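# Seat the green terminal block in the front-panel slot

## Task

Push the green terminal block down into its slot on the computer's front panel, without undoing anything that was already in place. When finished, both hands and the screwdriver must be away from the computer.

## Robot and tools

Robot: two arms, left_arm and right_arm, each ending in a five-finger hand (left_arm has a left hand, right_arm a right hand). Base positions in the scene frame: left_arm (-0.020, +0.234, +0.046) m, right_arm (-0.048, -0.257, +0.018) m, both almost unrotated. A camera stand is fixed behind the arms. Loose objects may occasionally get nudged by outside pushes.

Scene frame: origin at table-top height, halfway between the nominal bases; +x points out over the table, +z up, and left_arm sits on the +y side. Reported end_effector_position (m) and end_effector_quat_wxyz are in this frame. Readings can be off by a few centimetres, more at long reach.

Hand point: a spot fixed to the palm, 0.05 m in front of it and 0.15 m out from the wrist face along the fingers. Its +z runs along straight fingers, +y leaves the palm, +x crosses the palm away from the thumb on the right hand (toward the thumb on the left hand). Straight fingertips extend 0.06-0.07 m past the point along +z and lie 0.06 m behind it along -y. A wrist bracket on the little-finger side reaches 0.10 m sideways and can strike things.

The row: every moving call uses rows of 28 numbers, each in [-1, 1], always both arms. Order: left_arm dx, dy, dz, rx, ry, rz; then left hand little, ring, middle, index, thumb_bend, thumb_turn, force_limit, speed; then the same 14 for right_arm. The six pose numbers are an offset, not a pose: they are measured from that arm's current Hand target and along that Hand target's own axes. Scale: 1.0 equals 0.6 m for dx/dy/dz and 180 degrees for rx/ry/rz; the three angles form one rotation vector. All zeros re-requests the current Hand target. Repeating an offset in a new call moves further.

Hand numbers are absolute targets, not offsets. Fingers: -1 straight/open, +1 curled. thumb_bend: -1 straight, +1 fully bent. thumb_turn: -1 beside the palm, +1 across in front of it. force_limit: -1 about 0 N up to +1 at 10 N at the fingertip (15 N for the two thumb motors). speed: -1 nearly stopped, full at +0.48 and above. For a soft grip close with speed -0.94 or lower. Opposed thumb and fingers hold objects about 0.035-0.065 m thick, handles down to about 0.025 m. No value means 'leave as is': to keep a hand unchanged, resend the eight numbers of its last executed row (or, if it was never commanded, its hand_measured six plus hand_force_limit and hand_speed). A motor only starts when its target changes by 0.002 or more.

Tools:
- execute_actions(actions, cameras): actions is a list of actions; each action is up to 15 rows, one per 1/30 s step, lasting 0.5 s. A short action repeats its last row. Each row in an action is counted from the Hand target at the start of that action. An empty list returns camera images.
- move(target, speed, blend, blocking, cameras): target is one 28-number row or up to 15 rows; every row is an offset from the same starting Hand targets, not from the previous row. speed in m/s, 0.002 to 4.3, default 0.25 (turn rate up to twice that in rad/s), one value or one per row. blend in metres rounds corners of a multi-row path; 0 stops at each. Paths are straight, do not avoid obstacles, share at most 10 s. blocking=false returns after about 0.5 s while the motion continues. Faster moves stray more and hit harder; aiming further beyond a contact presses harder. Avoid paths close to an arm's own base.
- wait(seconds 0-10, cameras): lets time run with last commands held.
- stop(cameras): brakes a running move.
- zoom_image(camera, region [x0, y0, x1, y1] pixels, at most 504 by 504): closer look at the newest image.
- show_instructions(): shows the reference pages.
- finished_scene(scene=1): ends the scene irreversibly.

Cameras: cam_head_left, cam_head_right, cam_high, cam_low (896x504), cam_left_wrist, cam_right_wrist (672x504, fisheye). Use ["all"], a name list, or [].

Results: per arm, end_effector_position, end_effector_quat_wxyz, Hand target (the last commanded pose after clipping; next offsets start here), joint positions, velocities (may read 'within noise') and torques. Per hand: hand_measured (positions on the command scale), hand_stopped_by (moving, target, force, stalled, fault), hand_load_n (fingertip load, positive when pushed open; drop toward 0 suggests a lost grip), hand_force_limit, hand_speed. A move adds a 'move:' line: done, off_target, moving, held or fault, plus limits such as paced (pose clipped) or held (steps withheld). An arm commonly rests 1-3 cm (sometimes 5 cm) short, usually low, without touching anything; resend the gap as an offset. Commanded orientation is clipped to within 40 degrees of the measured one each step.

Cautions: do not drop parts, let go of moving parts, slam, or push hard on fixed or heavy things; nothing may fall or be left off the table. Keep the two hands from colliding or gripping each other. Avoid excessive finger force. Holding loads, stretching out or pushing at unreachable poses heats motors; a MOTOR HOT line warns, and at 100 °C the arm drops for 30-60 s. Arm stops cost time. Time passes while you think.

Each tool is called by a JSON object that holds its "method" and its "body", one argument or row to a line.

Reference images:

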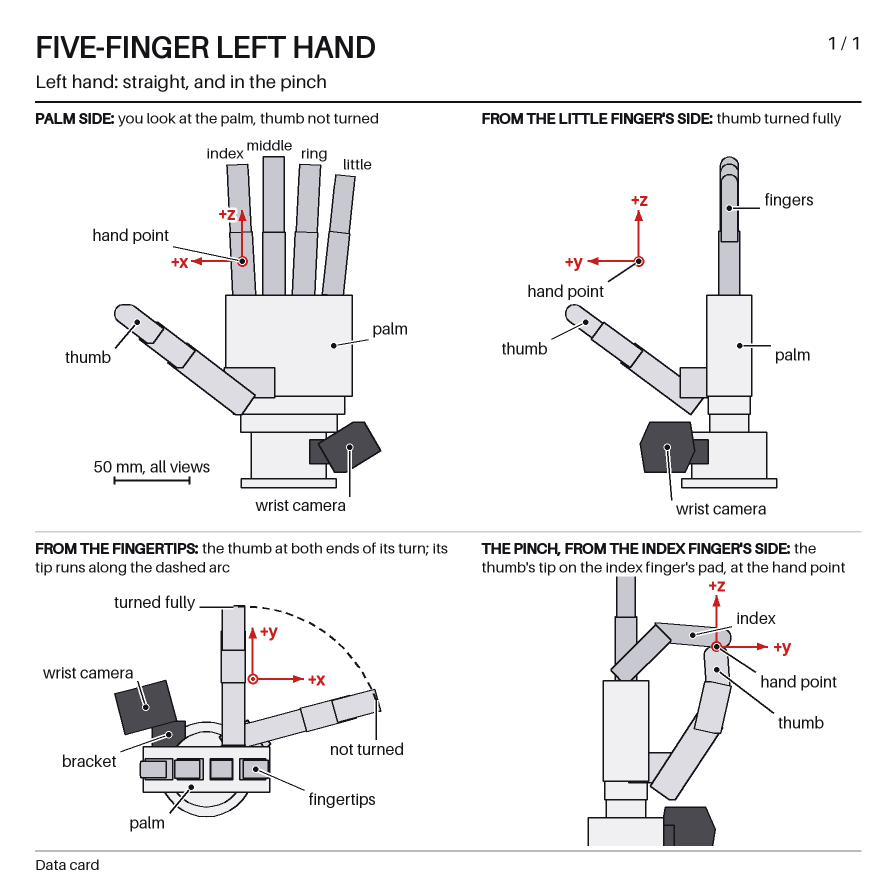

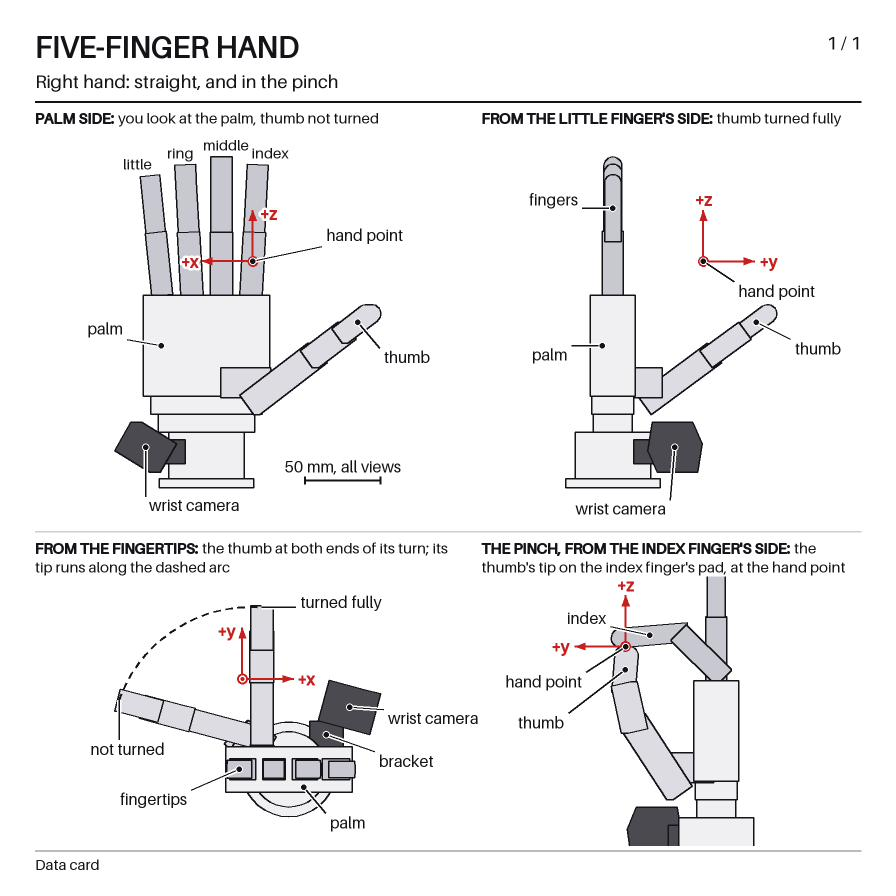

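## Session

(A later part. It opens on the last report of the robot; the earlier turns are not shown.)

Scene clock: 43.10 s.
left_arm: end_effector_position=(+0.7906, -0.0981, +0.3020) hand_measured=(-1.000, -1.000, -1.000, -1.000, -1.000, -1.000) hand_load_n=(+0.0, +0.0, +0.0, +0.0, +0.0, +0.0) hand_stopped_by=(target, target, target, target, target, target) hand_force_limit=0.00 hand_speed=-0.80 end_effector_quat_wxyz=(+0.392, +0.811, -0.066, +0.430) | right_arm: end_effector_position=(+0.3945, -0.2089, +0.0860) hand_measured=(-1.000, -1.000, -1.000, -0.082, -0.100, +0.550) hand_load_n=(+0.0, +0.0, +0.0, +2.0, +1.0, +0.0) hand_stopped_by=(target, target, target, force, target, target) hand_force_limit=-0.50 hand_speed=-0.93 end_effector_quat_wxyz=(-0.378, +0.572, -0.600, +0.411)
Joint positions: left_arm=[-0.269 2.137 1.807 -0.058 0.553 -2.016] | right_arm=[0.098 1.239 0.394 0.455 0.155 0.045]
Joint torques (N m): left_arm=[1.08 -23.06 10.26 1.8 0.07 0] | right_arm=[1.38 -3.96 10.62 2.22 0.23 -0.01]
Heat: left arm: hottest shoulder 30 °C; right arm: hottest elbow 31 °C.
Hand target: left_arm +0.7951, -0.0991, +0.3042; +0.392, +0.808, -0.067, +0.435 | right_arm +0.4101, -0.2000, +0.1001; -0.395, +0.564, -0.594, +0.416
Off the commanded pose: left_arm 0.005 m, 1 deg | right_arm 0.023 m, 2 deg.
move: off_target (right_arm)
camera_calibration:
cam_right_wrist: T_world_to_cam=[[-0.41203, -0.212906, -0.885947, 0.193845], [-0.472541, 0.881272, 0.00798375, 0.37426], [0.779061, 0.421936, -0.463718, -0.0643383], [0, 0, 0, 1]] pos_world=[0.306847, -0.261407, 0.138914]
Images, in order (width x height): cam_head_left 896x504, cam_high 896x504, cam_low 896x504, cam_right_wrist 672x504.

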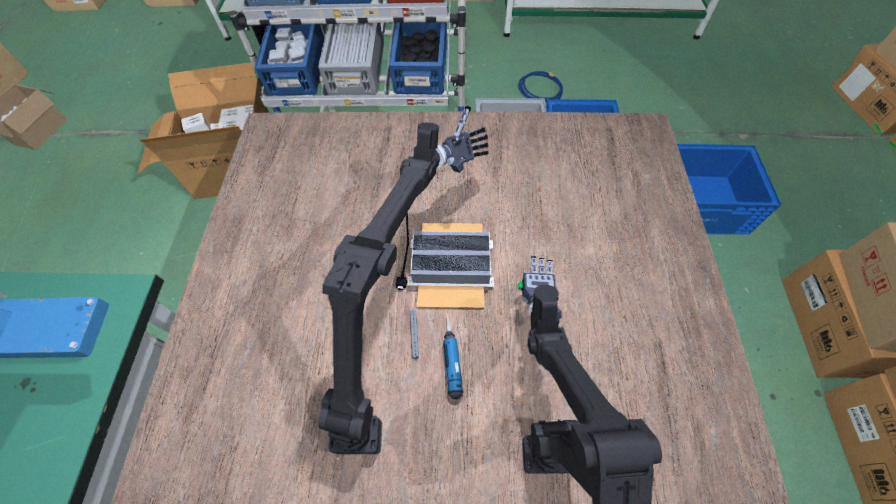

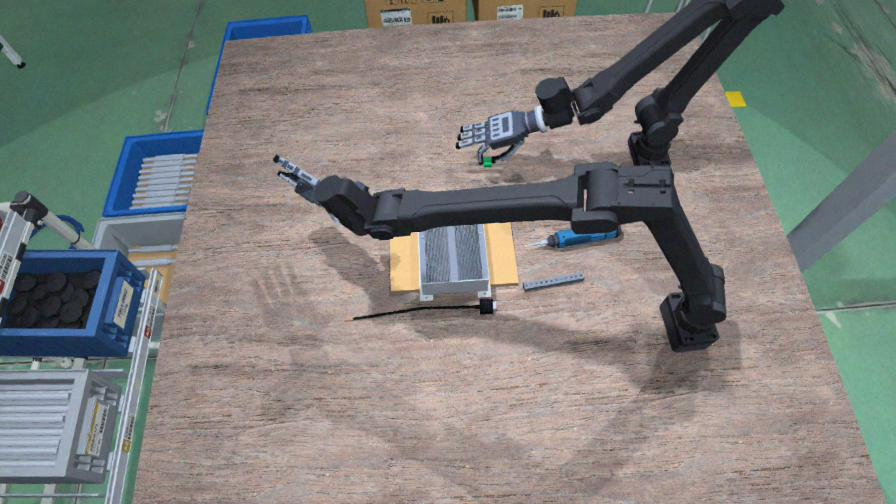

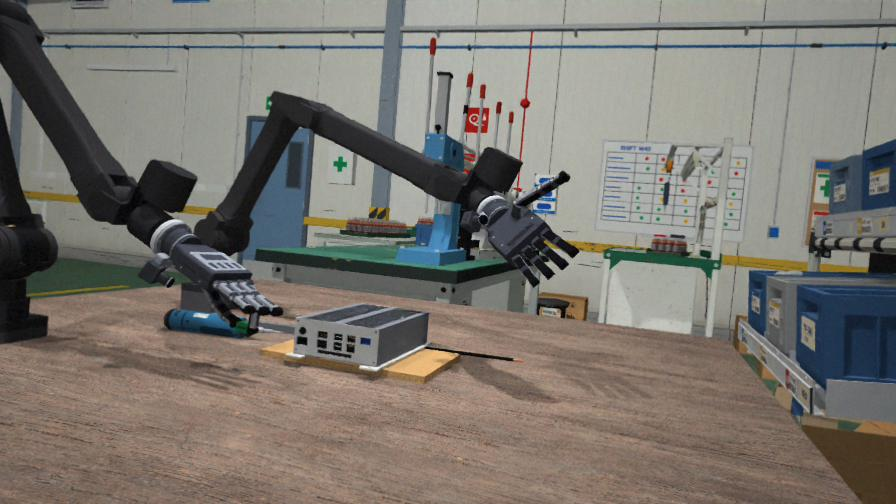

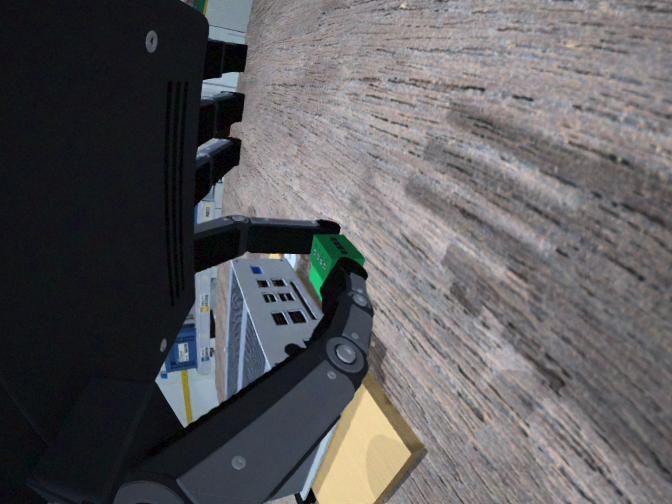

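{"method": "zoom_image", "body": {
  "camera": "cam_right_wrist",
  "region": [200, 220, 440, 400]
}}

{"method": "zoom_image", "body": {
  "camera": "cam_low",
  "region": [200, 280, 440, 400]
}}

Scaled by 2.100 from the camera's 672x504 image, which has a finer 960x720 frame.

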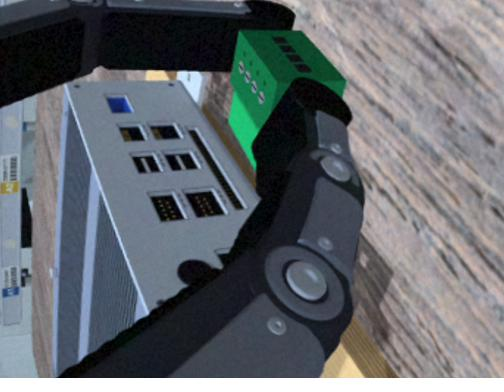

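Scaled by 2.100 from the camera's 896x504 image, which has a finer 1280x720 frame.

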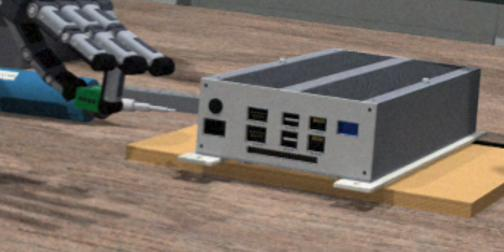

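{"method": "move", "body": {
  "target": [0,0,0,0,0,0,-1,-1,-1,-1,-1,-1,0,-0.8,0,-0.1096,-0.0399,0,0,0,-1,-1,-1,0.1,-0.1,0.55,-0.5,-0.93],
  "speed": 0.15,
  "cameras": ["cam_right_wrist"]
}}

{"method": "zoom_image", "body": {
  "camera": "cam_right_wrist",
  "region": [280, 220, 480, 460]
}}

Scene clock: 44.80 s.
left_arm: end_effector_position=(+0.7906, -0.0981, +0.3020) hand_measured=(-1.000, -1.000, -1.000, -1.000, -1.000, -1.000) hand_load_n=(-0.5, +0.5, +0.0, +0.0, +0.0, +0.0) hand_stopped_by=(target, target, target, target, target, target) hand_force_limit=0.00 hand_speed=-0.80 end_effector_quat_wxyz=(+0.392, +0.811, -0.066, +0.430) | right_arm: end_effector_position=(+0.3965, -0.2088, +0.1488) hand_measured=(-1.000, -1.000, -1.000, -0.082, -0.100, +0.550) hand_load_n=(+0.0, +0.0, +0.0, +2.0, +1.0, +0.0) hand_stopped_by=(target, target, target, force, target, target) hand_force_limit=-0.50 hand_speed=-0.93 end_effector_quat_wxyz=(-0.379, +0.572, -0.600, +0.412)
Joint positions: left_arm=[-0.269 2.137 1.807 -0.058 0.553 -2.016] | right_arm=[0.098 1.063 0.49 0.186 0.155 0.045]
Joint torques (N m): left_arm=[1.14 -23.06 10.29 1.8 0.07 0] | right_arm=[1.38 -3.96 13.14 1.39 0.23 0.03]
Heat: left arm: hottest shoulder 30 °C; right arm: hottest elbow 31 °C.
Hand target: left_arm +0.7951, -0.0991, +0.3042; +0.392, +0.808, -0.067, +0.435 | right_arm +0.4100, -0.2000, +0.1699; -0.394, +0.564, -0.594, +0.416
Off the commanded pose: left_arm 0.005 m, 1 deg | right_arm 0.027 m, 2 deg.
move: off_target (right_arm)
camera_calibration:
cam_right_wrist: T_world_to_cam=[[-0.410075, -0.212309, -0.886997, 0.249743], [-0.472105, 0.881512, 0.00726605, 0.374596], [0.780356, 0.421735, -0.461718, -0.0376572], [0, 0, 0, 1]] pos_world=[0.308648, -0.261307, 0.201412]
Images, in order (width x height): cam_right_wrist 672x504.

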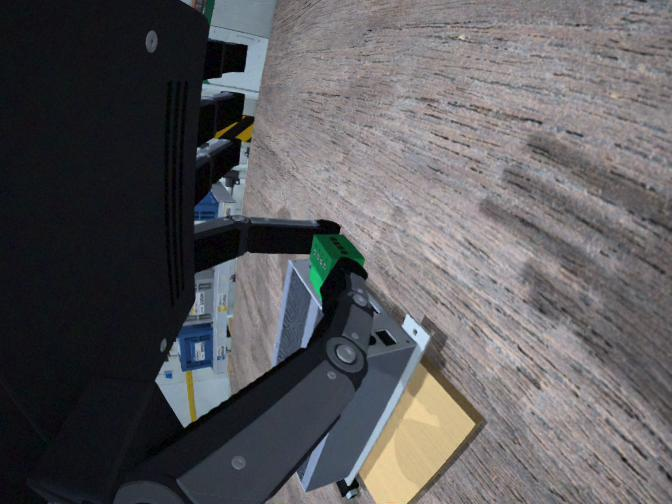

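Scaled by 2.100 from the camera's 672x504 image, which has a finer 960x720 frame.

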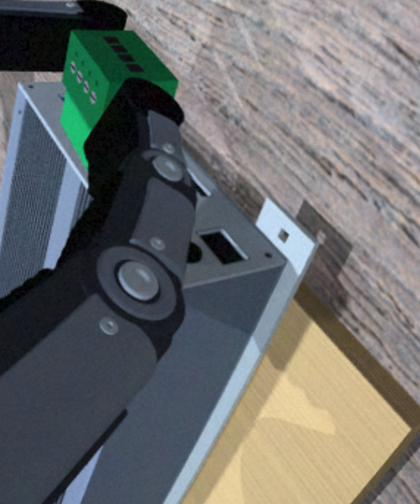

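{"method": "zoom_image", "body": {
  "camera": "cam_right_wrist",
  "region": [360, 300, 440, 370]
}}

Scaled by 6.300 from the camera's 672x504 image, which has a finer 960x720 frame.

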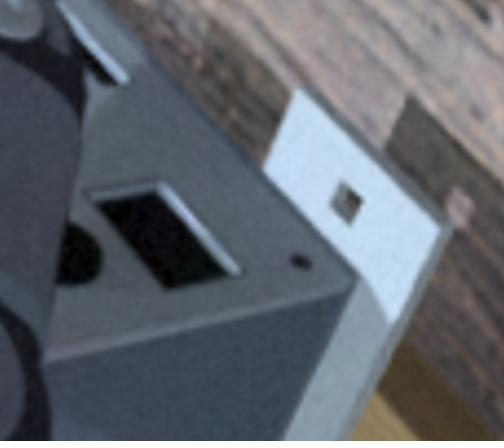

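{"method": "move", "body": {
  "target": [0,0,0,0,0,0,-1,-1,-1,-1,-1,-1,0,-0.8,-0.0677,0.0151,0.0265,0.0133,-0.0049,0.0036,-1,-1,-1,0.1,-0.1,0.55,-0.5,-0.93],
  "speed": 0.1,
  "cameras": ["cam_right_wrist"]
}}

{"method": "zoom_image", "body": {
  "camera": "cam_right_wrist",
  "region": [300, 220, 460, 360]
}}

Scene clock: 48.27 s.
left_arm: end_effector_position=(+0.7906, -0.0981, +0.3020) hand_measured=(-1.000, -1.000, -1.000, -1.000, -1.000, -1.000) hand_load_n=(+0.0, +0.0, +0.5, +0.0, +0.0, +0.0) hand_stopped_by=(target, target, target, target, target, target) hand_force_limit=0.00 hand_speed=-0.80 end_effector_quat_wxyz=(+0.392, +0.811, -0.066, +0.430) | right_arm: end_effector_position=(+0.4095, -0.1698, +0.1394) hand_measured=(-1.000, -1.000, -1.000, -0.082, -0.100, +0.550) hand_load_n=(+0.0, +0.0, +0.0, +2.5, +1.0, +0.0) hand_stopped_by=(target, target, target, force, target, target) hand_force_limit=-0.50 hand_speed=-0.93 end_effector_quat_wxyz=(-0.396, +0.566, -0.590, +0.418)
Joint positions: left_arm=[-0.269 2.137 1.807 -0.058 0.553 -2.016] | right_arm=[0.214 1.152 0.49 0.306 0.25 0.086]
Joint torques (N m): left_arm=[1.08 -23 10.28 1.8 0.07 0] | right_arm=[1.2 -3.96 11.97 2.28 0.25 0.02]
Heat: left arm: hottest shoulder 30 °C; right arm: hottest elbow 31 °C.
Hand target: left_arm +0.7951, -0.0991, +0.3042; +0.392, +0.808, -0.067, +0.435 | right_arm +0.4239, -0.1601, +0.1560; -0.413, +0.556, -0.585, +0.422
Off the commanded pose: left_arm 0.005 m, 1 deg | right_arm 0.024 m, 2 deg.
move: off_target (right_arm)
camera_calibration:
cam_right_wrist: T_world_to_cam=[[-0.372533, -0.209626, -0.904033, 0.24259], [-0.483681, 0.875237, -0.00363375, 0.351571], [0.792005, 0.43591, -0.427447, -0.0757988], [0, 0, 0, 1]] pos_world=[0.320454, -0.223814, 0.188187]
Images, in order (width x height): cam_right_wrist 672x504.

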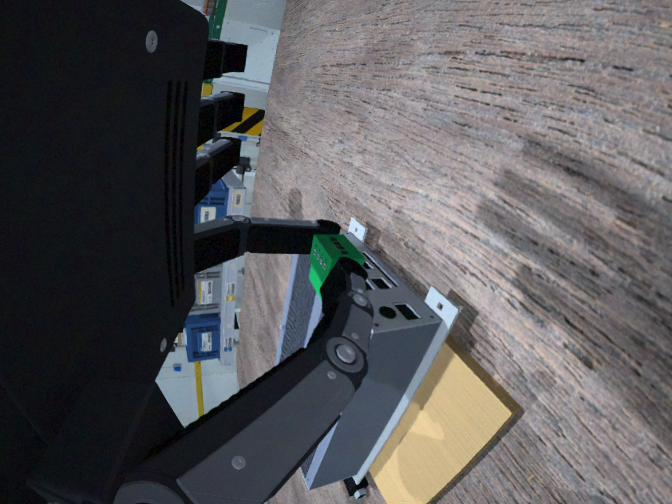

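Scaled by 3.150 from the camera's 672x504 image, which has a finer 960x720 frame.

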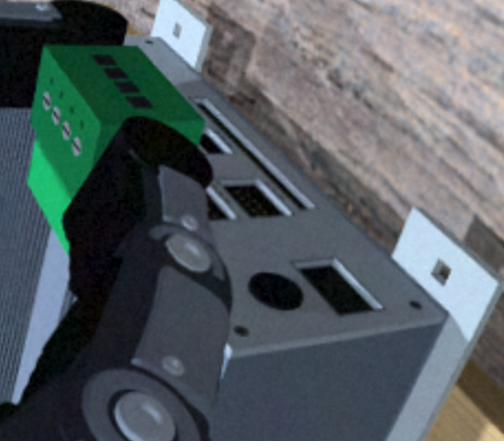

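{"method": "zoom_image", "body": {
  "camera": "cam_right_wrist",
  "region": [340, 210, 450, 330]
}}

Scaled by 4.200 from the camera's 672x504 image, which has a finer 960x720 frame.

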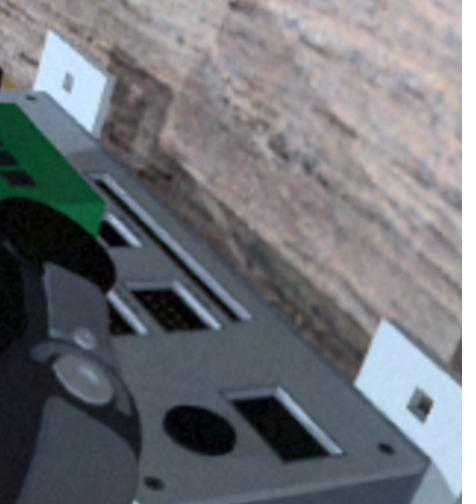

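{"method": "zoom_image", "body": {
  "camera": "cam_head_left",
  "region": [390, 215, 530, 315]
}}

This scene's latest camera images include none from cam_head_left. They are from: cam_right_wrist. cam_head_left's image comes with the result of a call that names it in "cameras".

{"method": "zoom_image", "body": {
  "camera": "cam_right_wrist",
  "region": [300, 220, 380, 300]
}}

Scaled by 6.300 from the camera's 672x504 image, which has a finer 960x720 frame.

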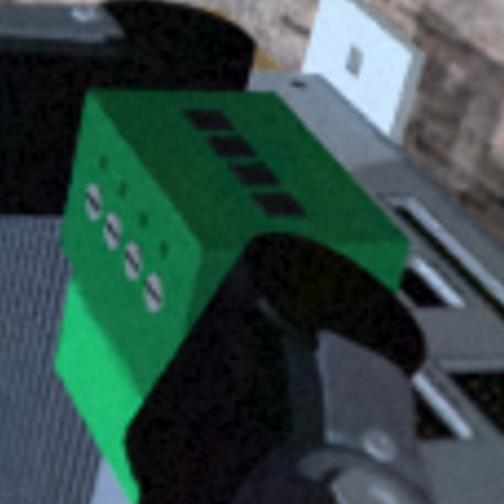

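{"method": "move", "body": {
  "target": [0,0,0,0,0,0,-1,-1,-1,-1,-1,-1,0,-0.8,-0.0295,0.111,0.0785,0,-0.009,-0.0029,-1,-1,-1,0.1,-0.1,0.55,-0.5,-0.93],
  "speed": 0.08,
  "cameras": ["cam_right_wrist","cam_low","cam_head_left"]
}}

{"method": "zoom_image", "body": {
  "camera": "cam_right_wrist",
  "region": [270, 200, 430, 360]
}}

{"method": "zoom_image", "body": {
  "camera": "cam_low",
  "region": [230, 280, 390, 380]
}}

{"method": "zoom_image", "body": {
  "camera": "cam_head_left",
  "region": [390, 215, 550, 315]
}}

Scene clock: 53.23 s.
left_arm: end_effector_position=(+0.7906, -0.0981, +0.3020) hand_measured=(-1.000, -1.000, -1.000, -1.000, -1.000, -1.000) hand_load_n=(+0.0, +0.0, +0.0, +0.0, +0.0, +0.0) hand_stopped_by=(target, target, target, target, target, target) hand_force_limit=0.00 hand_speed=-0.80 end_effector_quat_wxyz=(+0.392, +0.811, -0.066, +0.430) | right_arm: end_effector_position=(+0.4420, -0.1532, +0.0725) hand_measured=(-1.000, -1.000, -1.000, -0.082, -0.100, +0.550) hand_load_n=(+0.0, +0.0, +0.0, +2.0, +1.0, +0.0) hand_stopped_by=(target, target, target, force, target, target) hand_force_limit=-0.50 hand_speed=-0.93 end_effector_quat_wxyz=(-0.406, +0.567, -0.583, +0.417)
Joint positions: left_arm=[-0.269 2.137 1.807 -0.058 0.553 -2.016] | right_arm=[0.231 1.464 0.49 0.636 0.248 0.086]
Joint torques (N m): left_arm=[1.14 -23.06 10.28 1.8 0.07 0] | right_arm=[1.38 -5.95 8.35 2.11 -0.08 -0.01]
Heat: left arm: hottest shoulder 31 °C; right arm: hottest elbow 31 °C.
Hand target: left_arm +0.7951, -0.0991, +0.3042; +0.392, +0.808, -0.067, +0.435 | right_arm +0.4493, -0.1421, +0.0785; -0.420, +0.564, -0.577, +0.415
Off the commanded pose: left_arm 0.005 m, 1 deg | right_arm 0.014 m, 2 deg.
move: off_target (right_arm)
camera_calibration:
cam_right_wrist: T_world_to_cam=[[-0.353033, -0.212009, -0.911274, 0.18917], [-0.5006, 0.865647, -0.00745858, 0.358882], [0.790422, 0.45355, -0.411734, -0.135007], [0, 0, 0, 1]] pos_world=[0.353152, -0.209327, 0.119476]
Images, in order (width x height): cam_head_left 896x504, cam_low 896x504, cam_right_wrist 672x504.

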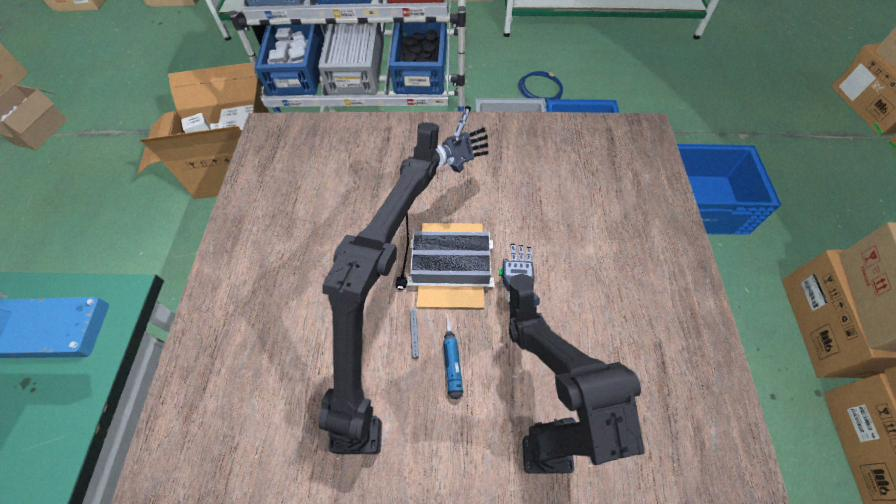

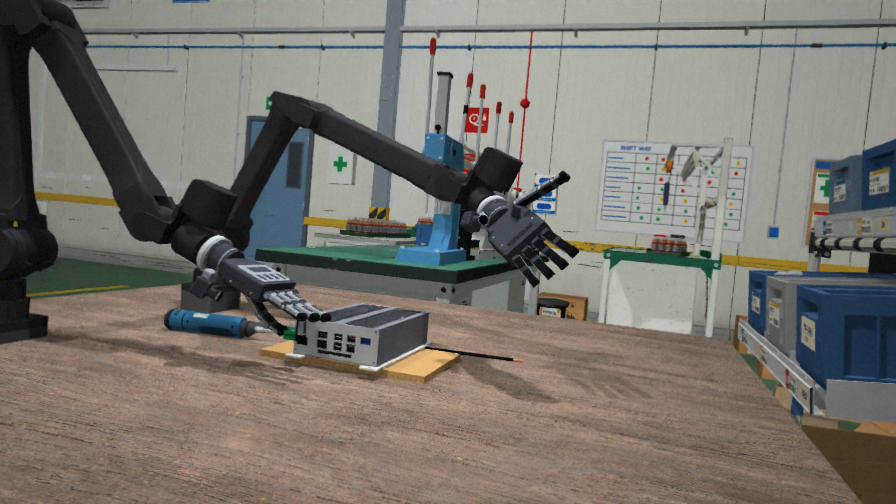

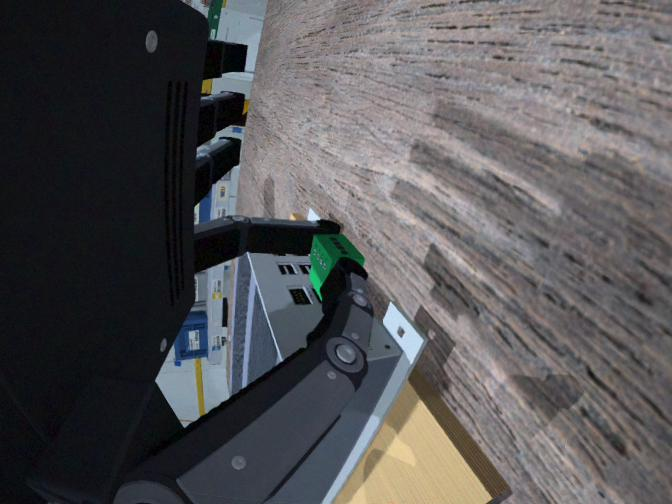

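Scaled by 3.150 from the camera's 672x504 image, which has a finer 960x720 frame.

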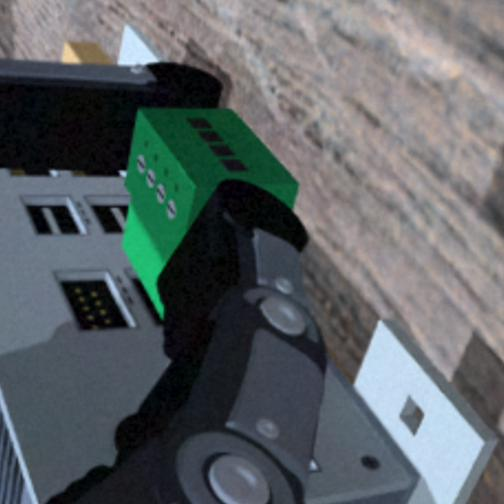

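Scaled by 3.150 from the camera's 896x504 image, which has a finer 1280x720 frame.

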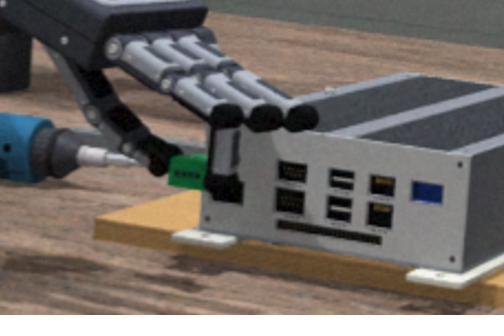

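Scaled by 3.150 from the camera's 896x504 image, which has a finer 1280x720 frame.

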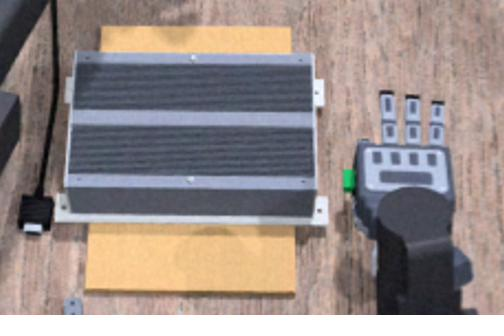

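{"method": "move", "body": {
  "target": [0,0,0,0,0,0,-1,-1,-1,-1,-1,-1,0,-0.8,-0.0162,0.0305,0.004,-0.005,0,0,-1,-1,-1,0.1,-0.1,0.55,-0.5,-0.93],
  "speed": 0.05,
  "cameras": ["cam_right_wrist","cam_low","cam_head_left"]
}}

{"method": "zoom_image", "body": {
  "camera": "cam_right_wrist",
  "region": [270, 200, 430, 360]
}}

{"method": "zoom_image", "body": {
  "camera": "cam_low",
  "region": [260, 300, 380, 370]
}}

{"method": "zoom_image", "body": {
  "camera": "cam_head_left",
  "region": [470, 215, 550, 295]
}}

Scene clock: 55.37 s.
left_arm: end_effector_position=(+0.7906, -0.0981, +0.3020) hand_measured=(-1.000, -1.000, -1.000, -1.000, -1.000, -1.000) hand_load_n=(+0.0, +0.0, +0.5, +0.0, +0.0, +0.5) hand_stopped_by=(target, target, target, target, target, target) hand_force_limit=0.00 hand_speed=-0.80 end_effector_quat_wxyz=(+0.392, +0.811, -0.066, +0.430) | right_arm: end_effector_position=(+0.4408, -0.1416, +0.0572) hand_measured=(-1.000, -1.000, -1.000, -0.082, -0.100, +0.550) hand_load_n=(+0.0, +0.0, +0.0, +2.0, +1.0, +0.0) hand_stopped_by=(target, target, target, force, target, target) hand_force_limit=-0.50 hand_speed=-0.93 end_effector_quat_wxyz=(-0.405, +0.572, -0.582, +0.412)
Joint positions: left_arm=[-0.269 2.137 1.807 -0.058 0.553 -2.016] | right_arm=[0.261 1.516 0.49 0.675 0.266 0.096]
Joint torques (N m): left_arm=[1.08 -23.06 10.28 1.8 0.07 0] | right_arm=[1.38 -6.07 7.56 2.26 0.26 0.01]
Heat: left arm: hottest shoulder 31 °C; right arm: hottest elbow 31 °C.
Hand target: left_arm +0.7951, -0.0991, +0.3042; +0.392, +0.808, -0.067, +0.435 | right_arm +0.4462, -0.1320, +0.0605; -0.415, +0.568, -0.580, +0.411
Off the commanded pose: left_arm 0.005 m, 1 deg | right_arm 0.011 m, 1 deg.
move: off_target (right_arm)
camera_calibration:
cam_right_wrist: T_world_to_cam=[[-0.361015, -0.215421, -0.907338, 0.180055], [-0.508132, 0.861276, -0.00230784, 0.350542], [0.781966, 0.460214, -0.420396, -0.140571], [0, 0, 0, 1]] pos_world=[0.353045, -0.198433, 0.105084]
Images, in order (width x height): cam_head_left 896x504, cam_low 896x504, cam_right_wrist 672x504.

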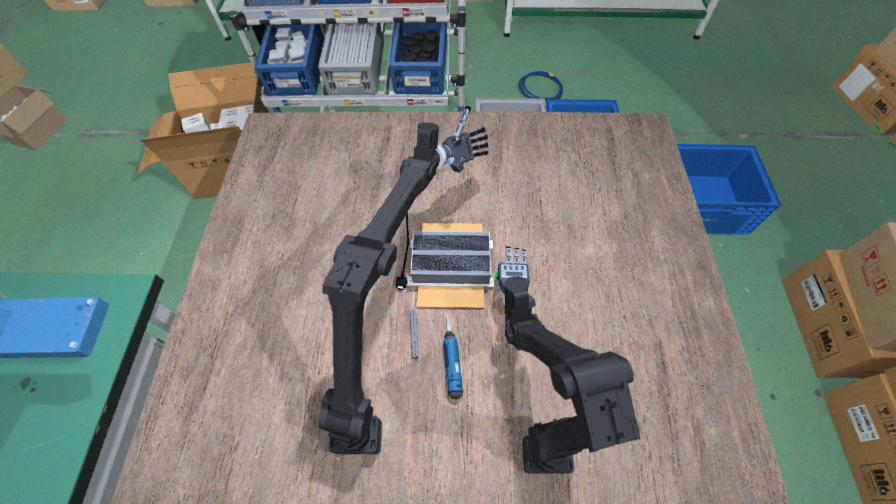

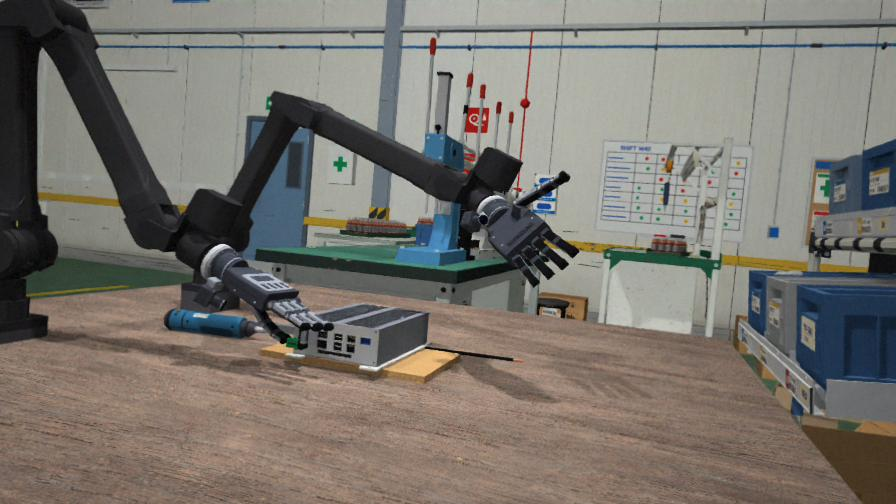

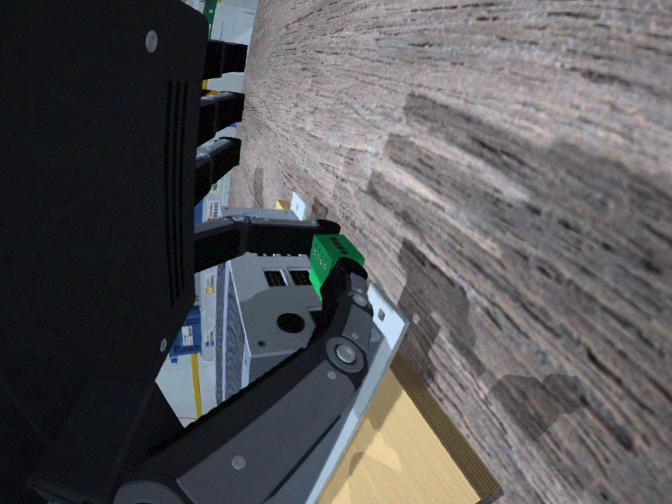

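Scaled by 3.150 from the camera's 672x504 image, which has a finer 960x720 frame.

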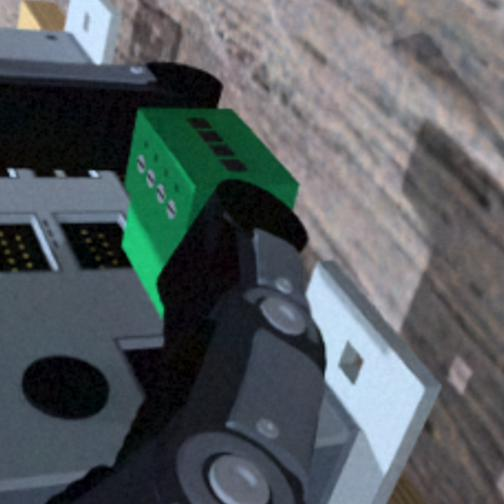

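Scaled by 4.200 from the camera's 896x504 image, which has a finer 1280x720 frame.

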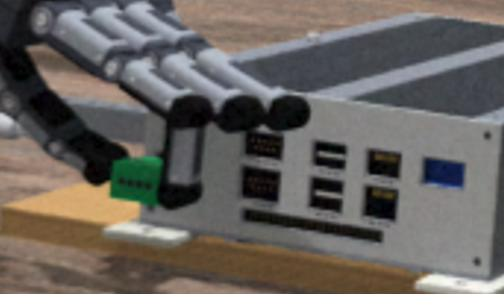

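Scaled by 6.300 from the camera's 896x504 image, which has a finer 1280x720 frame.

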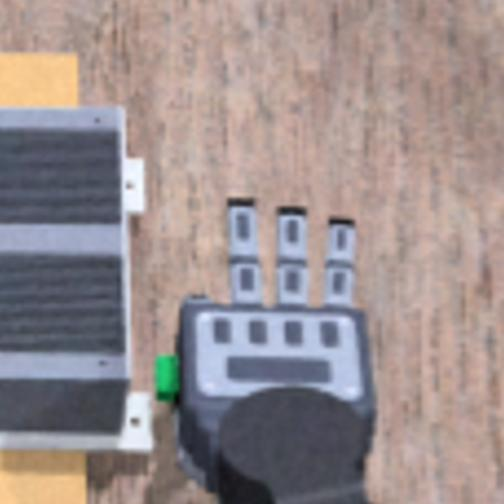

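{"method": "move", "body": {
  "target": [0,0,0,0,0,0,-1,-1,-1,-1,-1,-1,0,-0.8,-0.0132,0.0065,-0.0032,0,0,0,-1,-1,-1,0.1,-0.1,0.55,-0.5,-0.93],
  "speed": 0.04,
  "cameras": ["cam_right_wrist","cam_low","cam_head_left"]
}}

{"method": "zoom_image", "body": {
  "camera": "cam_right_wrist",
  "region": [270, 200, 430, 360]
}}

{"method": "zoom_image", "body": {
  "camera": "cam_low",
  "region": [260, 300, 380, 370]
}}

{"method": "zoom_image", "body": {
  "camera": "cam_head_left",
  "region": [470, 215, 550, 295]
}}

Scene clock: 57.13 s.
left_arm: end_effector_position=(+0.7906, -0.0981, +0.3020) hand_measured=(-1.000, -1.000, -1.000, -1.000, -1.000, -1.000) hand_load_n=(+0.0, +0.0, +0.0, +0.0, +0.0, +0.0) hand_stopped_by=(target, target, target, target, target, target) hand_force_limit=0.00 hand_speed=-0.80 end_effector_quat_wxyz=(+0.392, +0.811, -0.066, +0.430) | right_arm: end_effector_position=(+0.4394, -0.1334, +0.0557) hand_measured=(-1.000, -1.000, -1.000, -0.082, -0.100, +0.550) hand_load_n=(+0.0, +0.0, +0.0, +2.5, +1.0, +0.0) hand_stopped_by=(target, target, target, force, target, target) hand_force_limit=-0.50 hand_speed=-0.93 end_effector_quat_wxyz=(-0.406, +0.571, -0.582, +0.413)
Joint positions: left_arm=[-0.269 2.137 1.807 -0.058 0.553 -2.016] | right_arm=[0.285 1.524 0.49 0.684 0.29 0.104]
Joint torques (N m): left_arm=[1.08 -23 10.28 1.81 0.07 0] | right_arm=[1.38 -6.18 7.24 2.22 0.29 0.04]
Heat: left arm: hottest shoulder 31 °C; right arm: hottest elbow 31 °C.
Hand target: left_arm +0.7951, -0.0991, +0.3042; +0.392, +0.808, -0.067, +0.435 | right_arm +0.4432, -0.1241, +0.0575; -0.415, +0.568, -0.580, +0.411
Off the commanded pose: left_arm 0.005 m, 1 deg | right_arm 0.010 m, 1 deg.
move: done
camera_calibration:
cam_right_wrist: T_world_to_cam=[[-0.358218, -0.215057, -0.908532, 0.178909], [-0.507969, 0.861368, -0.00360957, 0.342758], [0.783357, 0.460213, -0.4178, -0.144567], [0, 0, 0, 1]] pos_world=[0.351446, -0.190233, 0.103382]
Images, in order (width x height): cam_head_left 896x504, cam_low 896x504, cam_right_wrist 672x504.

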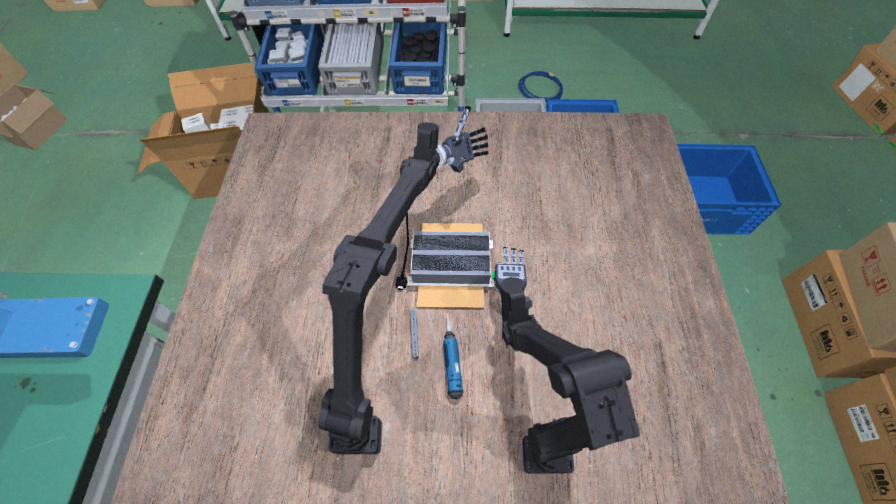

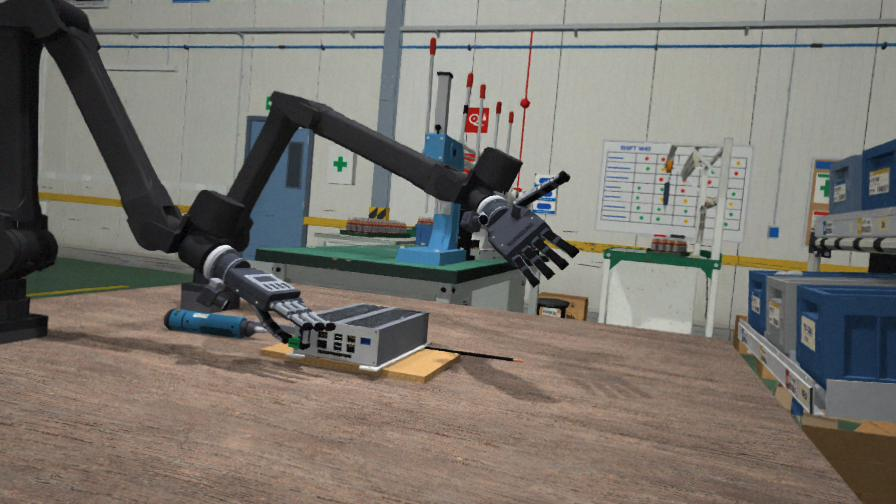

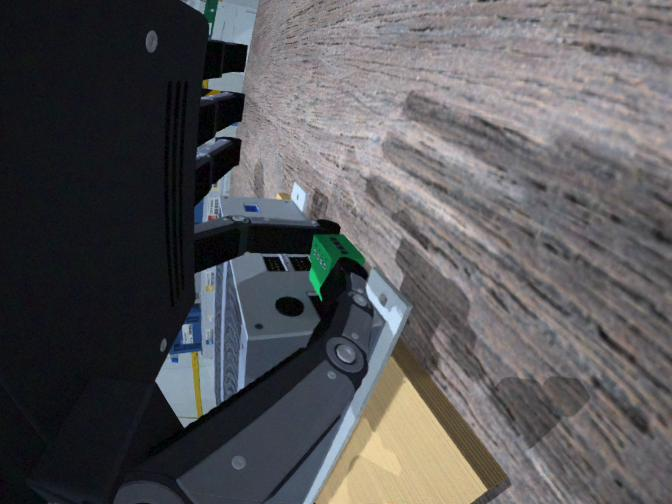

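Scaled by 3.150 from the camera's 672x504 image, which has a finer 960x720 frame.

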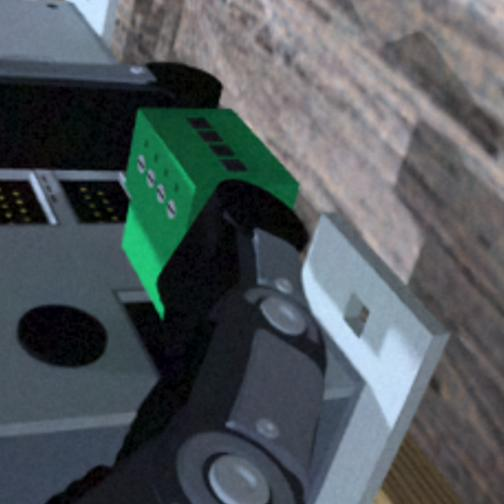

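Scaled by 4.200 from the camera's 896x504 image, which has a finer 1280x720 frame.

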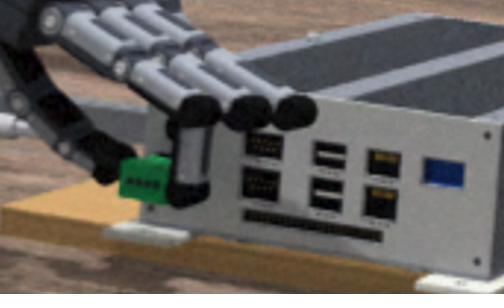

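Scaled by 6.300 from the camera's 896x504 image, which has a finer 1280x720 frame.

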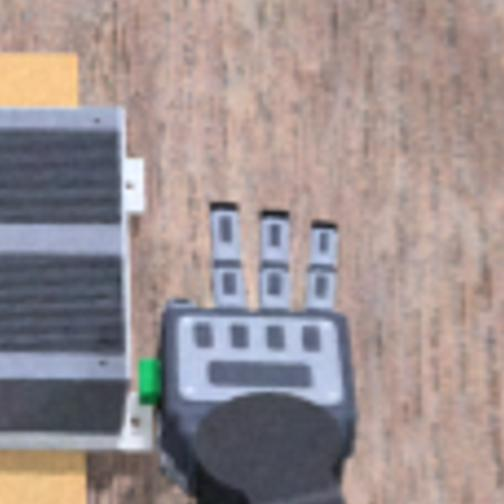

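{"method": "move", "body": {
  "target": [0,0,0,0,0,0,-1,-1,-1,-1,-1,-1,0,-0.8,-0.0085,0.0005,-0.003,0,0,0,-1,-1,-1,0.1,-0.1,0.55,-0.5,-0.93],
  "speed": 0.03,
  "cameras": ["cam_right_wrist","cam_low","cam_head_left"]
}}

{"method": "zoom_image", "body": {
  "camera": "cam_right_wrist",
  "region": [280, 220, 400, 340]
}}

{"method": "zoom_image", "body": {
  "camera": "cam_low",
  "region": [260, 300, 380, 370]
}}

{"method": "zoom_image", "body": {
  "camera": "cam_head_left",
  "region": [470, 215, 550, 295]
}}

Scene clock: 58.60 s.
left_arm: end_effector_position=(+0.7906, -0.0981, +0.3020) hand_measured=(-1.000, -1.000, -1.000, -1.000, -1.000, -1.000) hand_load_n=(+0.0, +0.0, +0.0, +0.0, +0.0, +0.0) hand_stopped_by=(target, target, target, target, target, target) hand_force_limit=0.00 hand_speed=-0.80 end_effector_quat_wxyz=(+0.392, +0.811, -0.066, +0.430) | right_arm: end_effector_position=(+0.4381, -0.1284, +0.0561) hand_measured=(-1.000, -1.000, -1.000, -0.082, -0.100, +0.550) hand_load_n=(+0.0, +0.0, +0.0, +2.0, +1.5, +0.0) hand_stopped_by=(target, target, target, force, target, target) hand_force_limit=-0.50 hand_speed=-0.93 end_effector_quat_wxyz=(-0.406, +0.570, -0.582, +0.414)
Joint positions: left_arm=[-0.269 2.137 1.807 -0.058 0.553 -2.016] | right_arm=[0.301 1.524 0.49 0.684 0.305 0.11]
Joint torques (N m): left_arm=[1.08 -23.06 10.26 1.78 0.07 0] | right_arm=[1.38 -6.24 7.23 2.1 0.28 0.02]
Heat: left arm: hottest shoulder 31 °C; right arm: hottest elbow 31 °C.
Hand target: left_arm +0.7951, -0.0991, +0.3042; +0.392, +0.808, -0.067, +0.435 | right_arm +0.4415, -0.1190, +0.0579; -0.415, +0.568, -0.580, +0.411
Off the commanded pose: left_arm 0.005 m, 1 deg | right_arm 0.010 m, 1 deg.
move: done
camera_calibration:
cam_right_wrist: T_world_to_cam=[[-0.356525, -0.21439, -0.909355, 0.179189], [-0.507774, 0.861481, -0.00402328, 0.337736], [0.784255, 0.460313, -0.416001, -0.146213], [0, 0, 0, 1]] pos_world=[0.350047, -0.185233, 0.10348]
Images, in order (width x height): cam_head_left 896x504, cam_low 896x504, cam_right_wrist 672x504.

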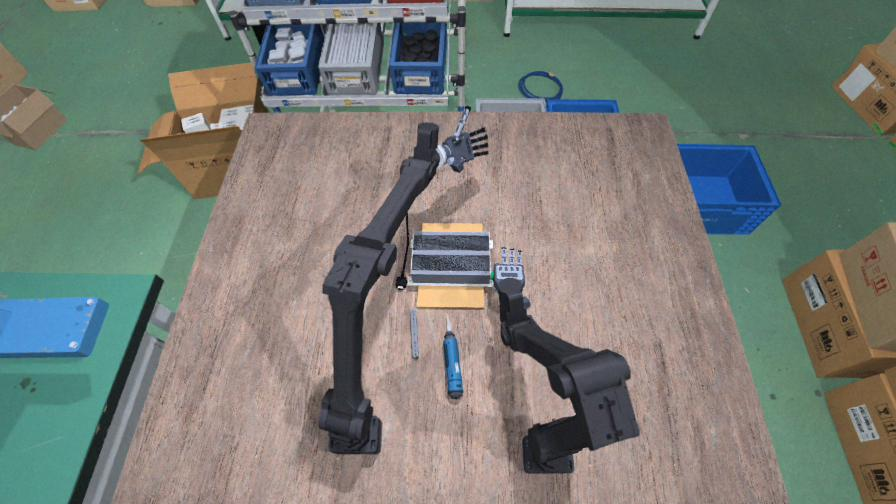

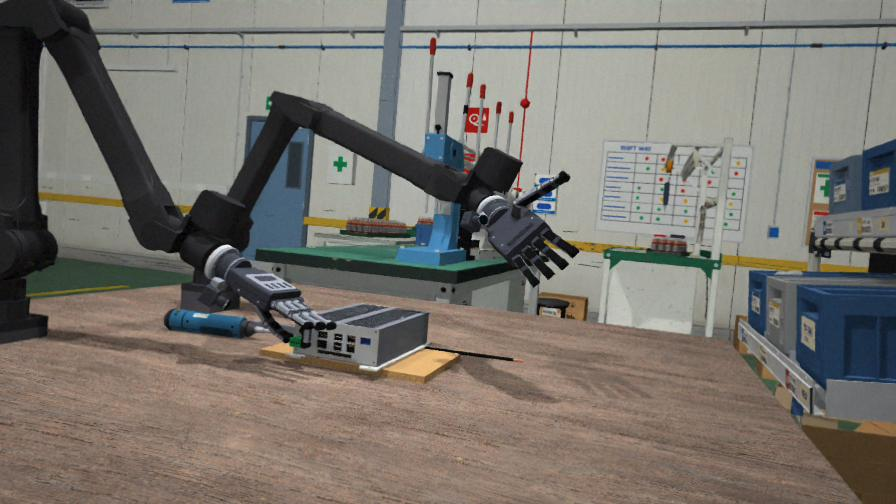

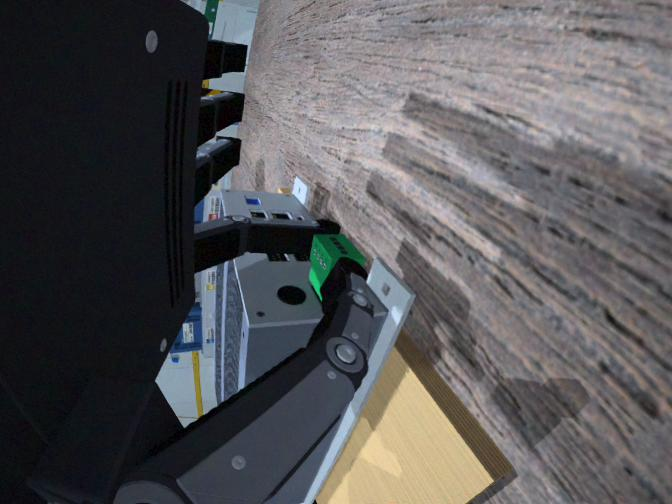

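Scaled by 4.200 from the camera's 672x504 image, which has a finer 960x720 frame.

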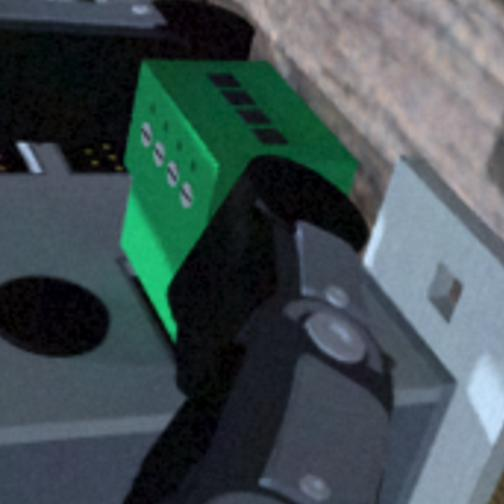

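Scaled by 4.200 from the camera's 896x504 image, which has a finer 1280x720 frame.

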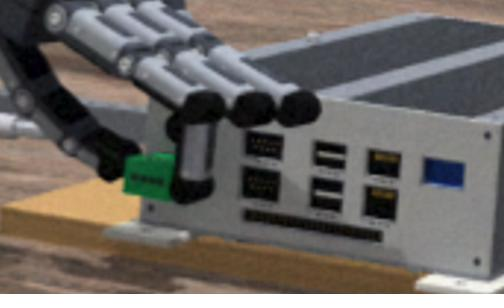

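Scaled by 6.300 from the camera's 896x504 image, which has a finer 1280x720 frame.

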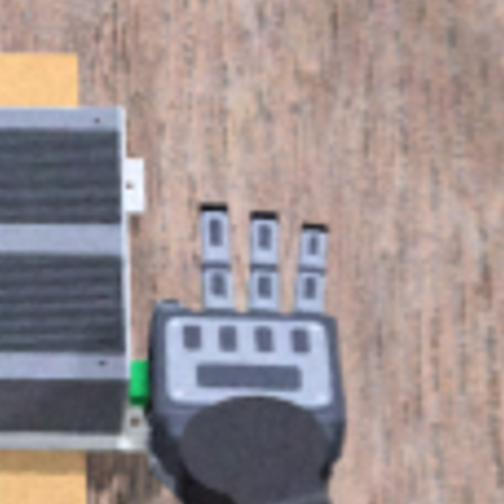

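{"method": "zoom_image", "body": {
  "camera": "cam_right_wrist",
  "region": [295, 260, 345, 310]
}}

Scaled by 10.080 from the camera's 672x504 image, which has a finer 960x720 frame.

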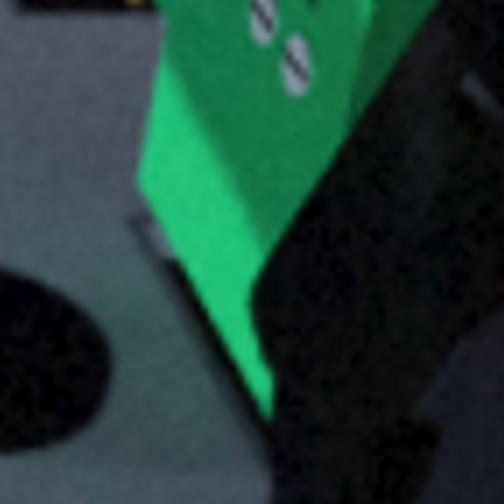

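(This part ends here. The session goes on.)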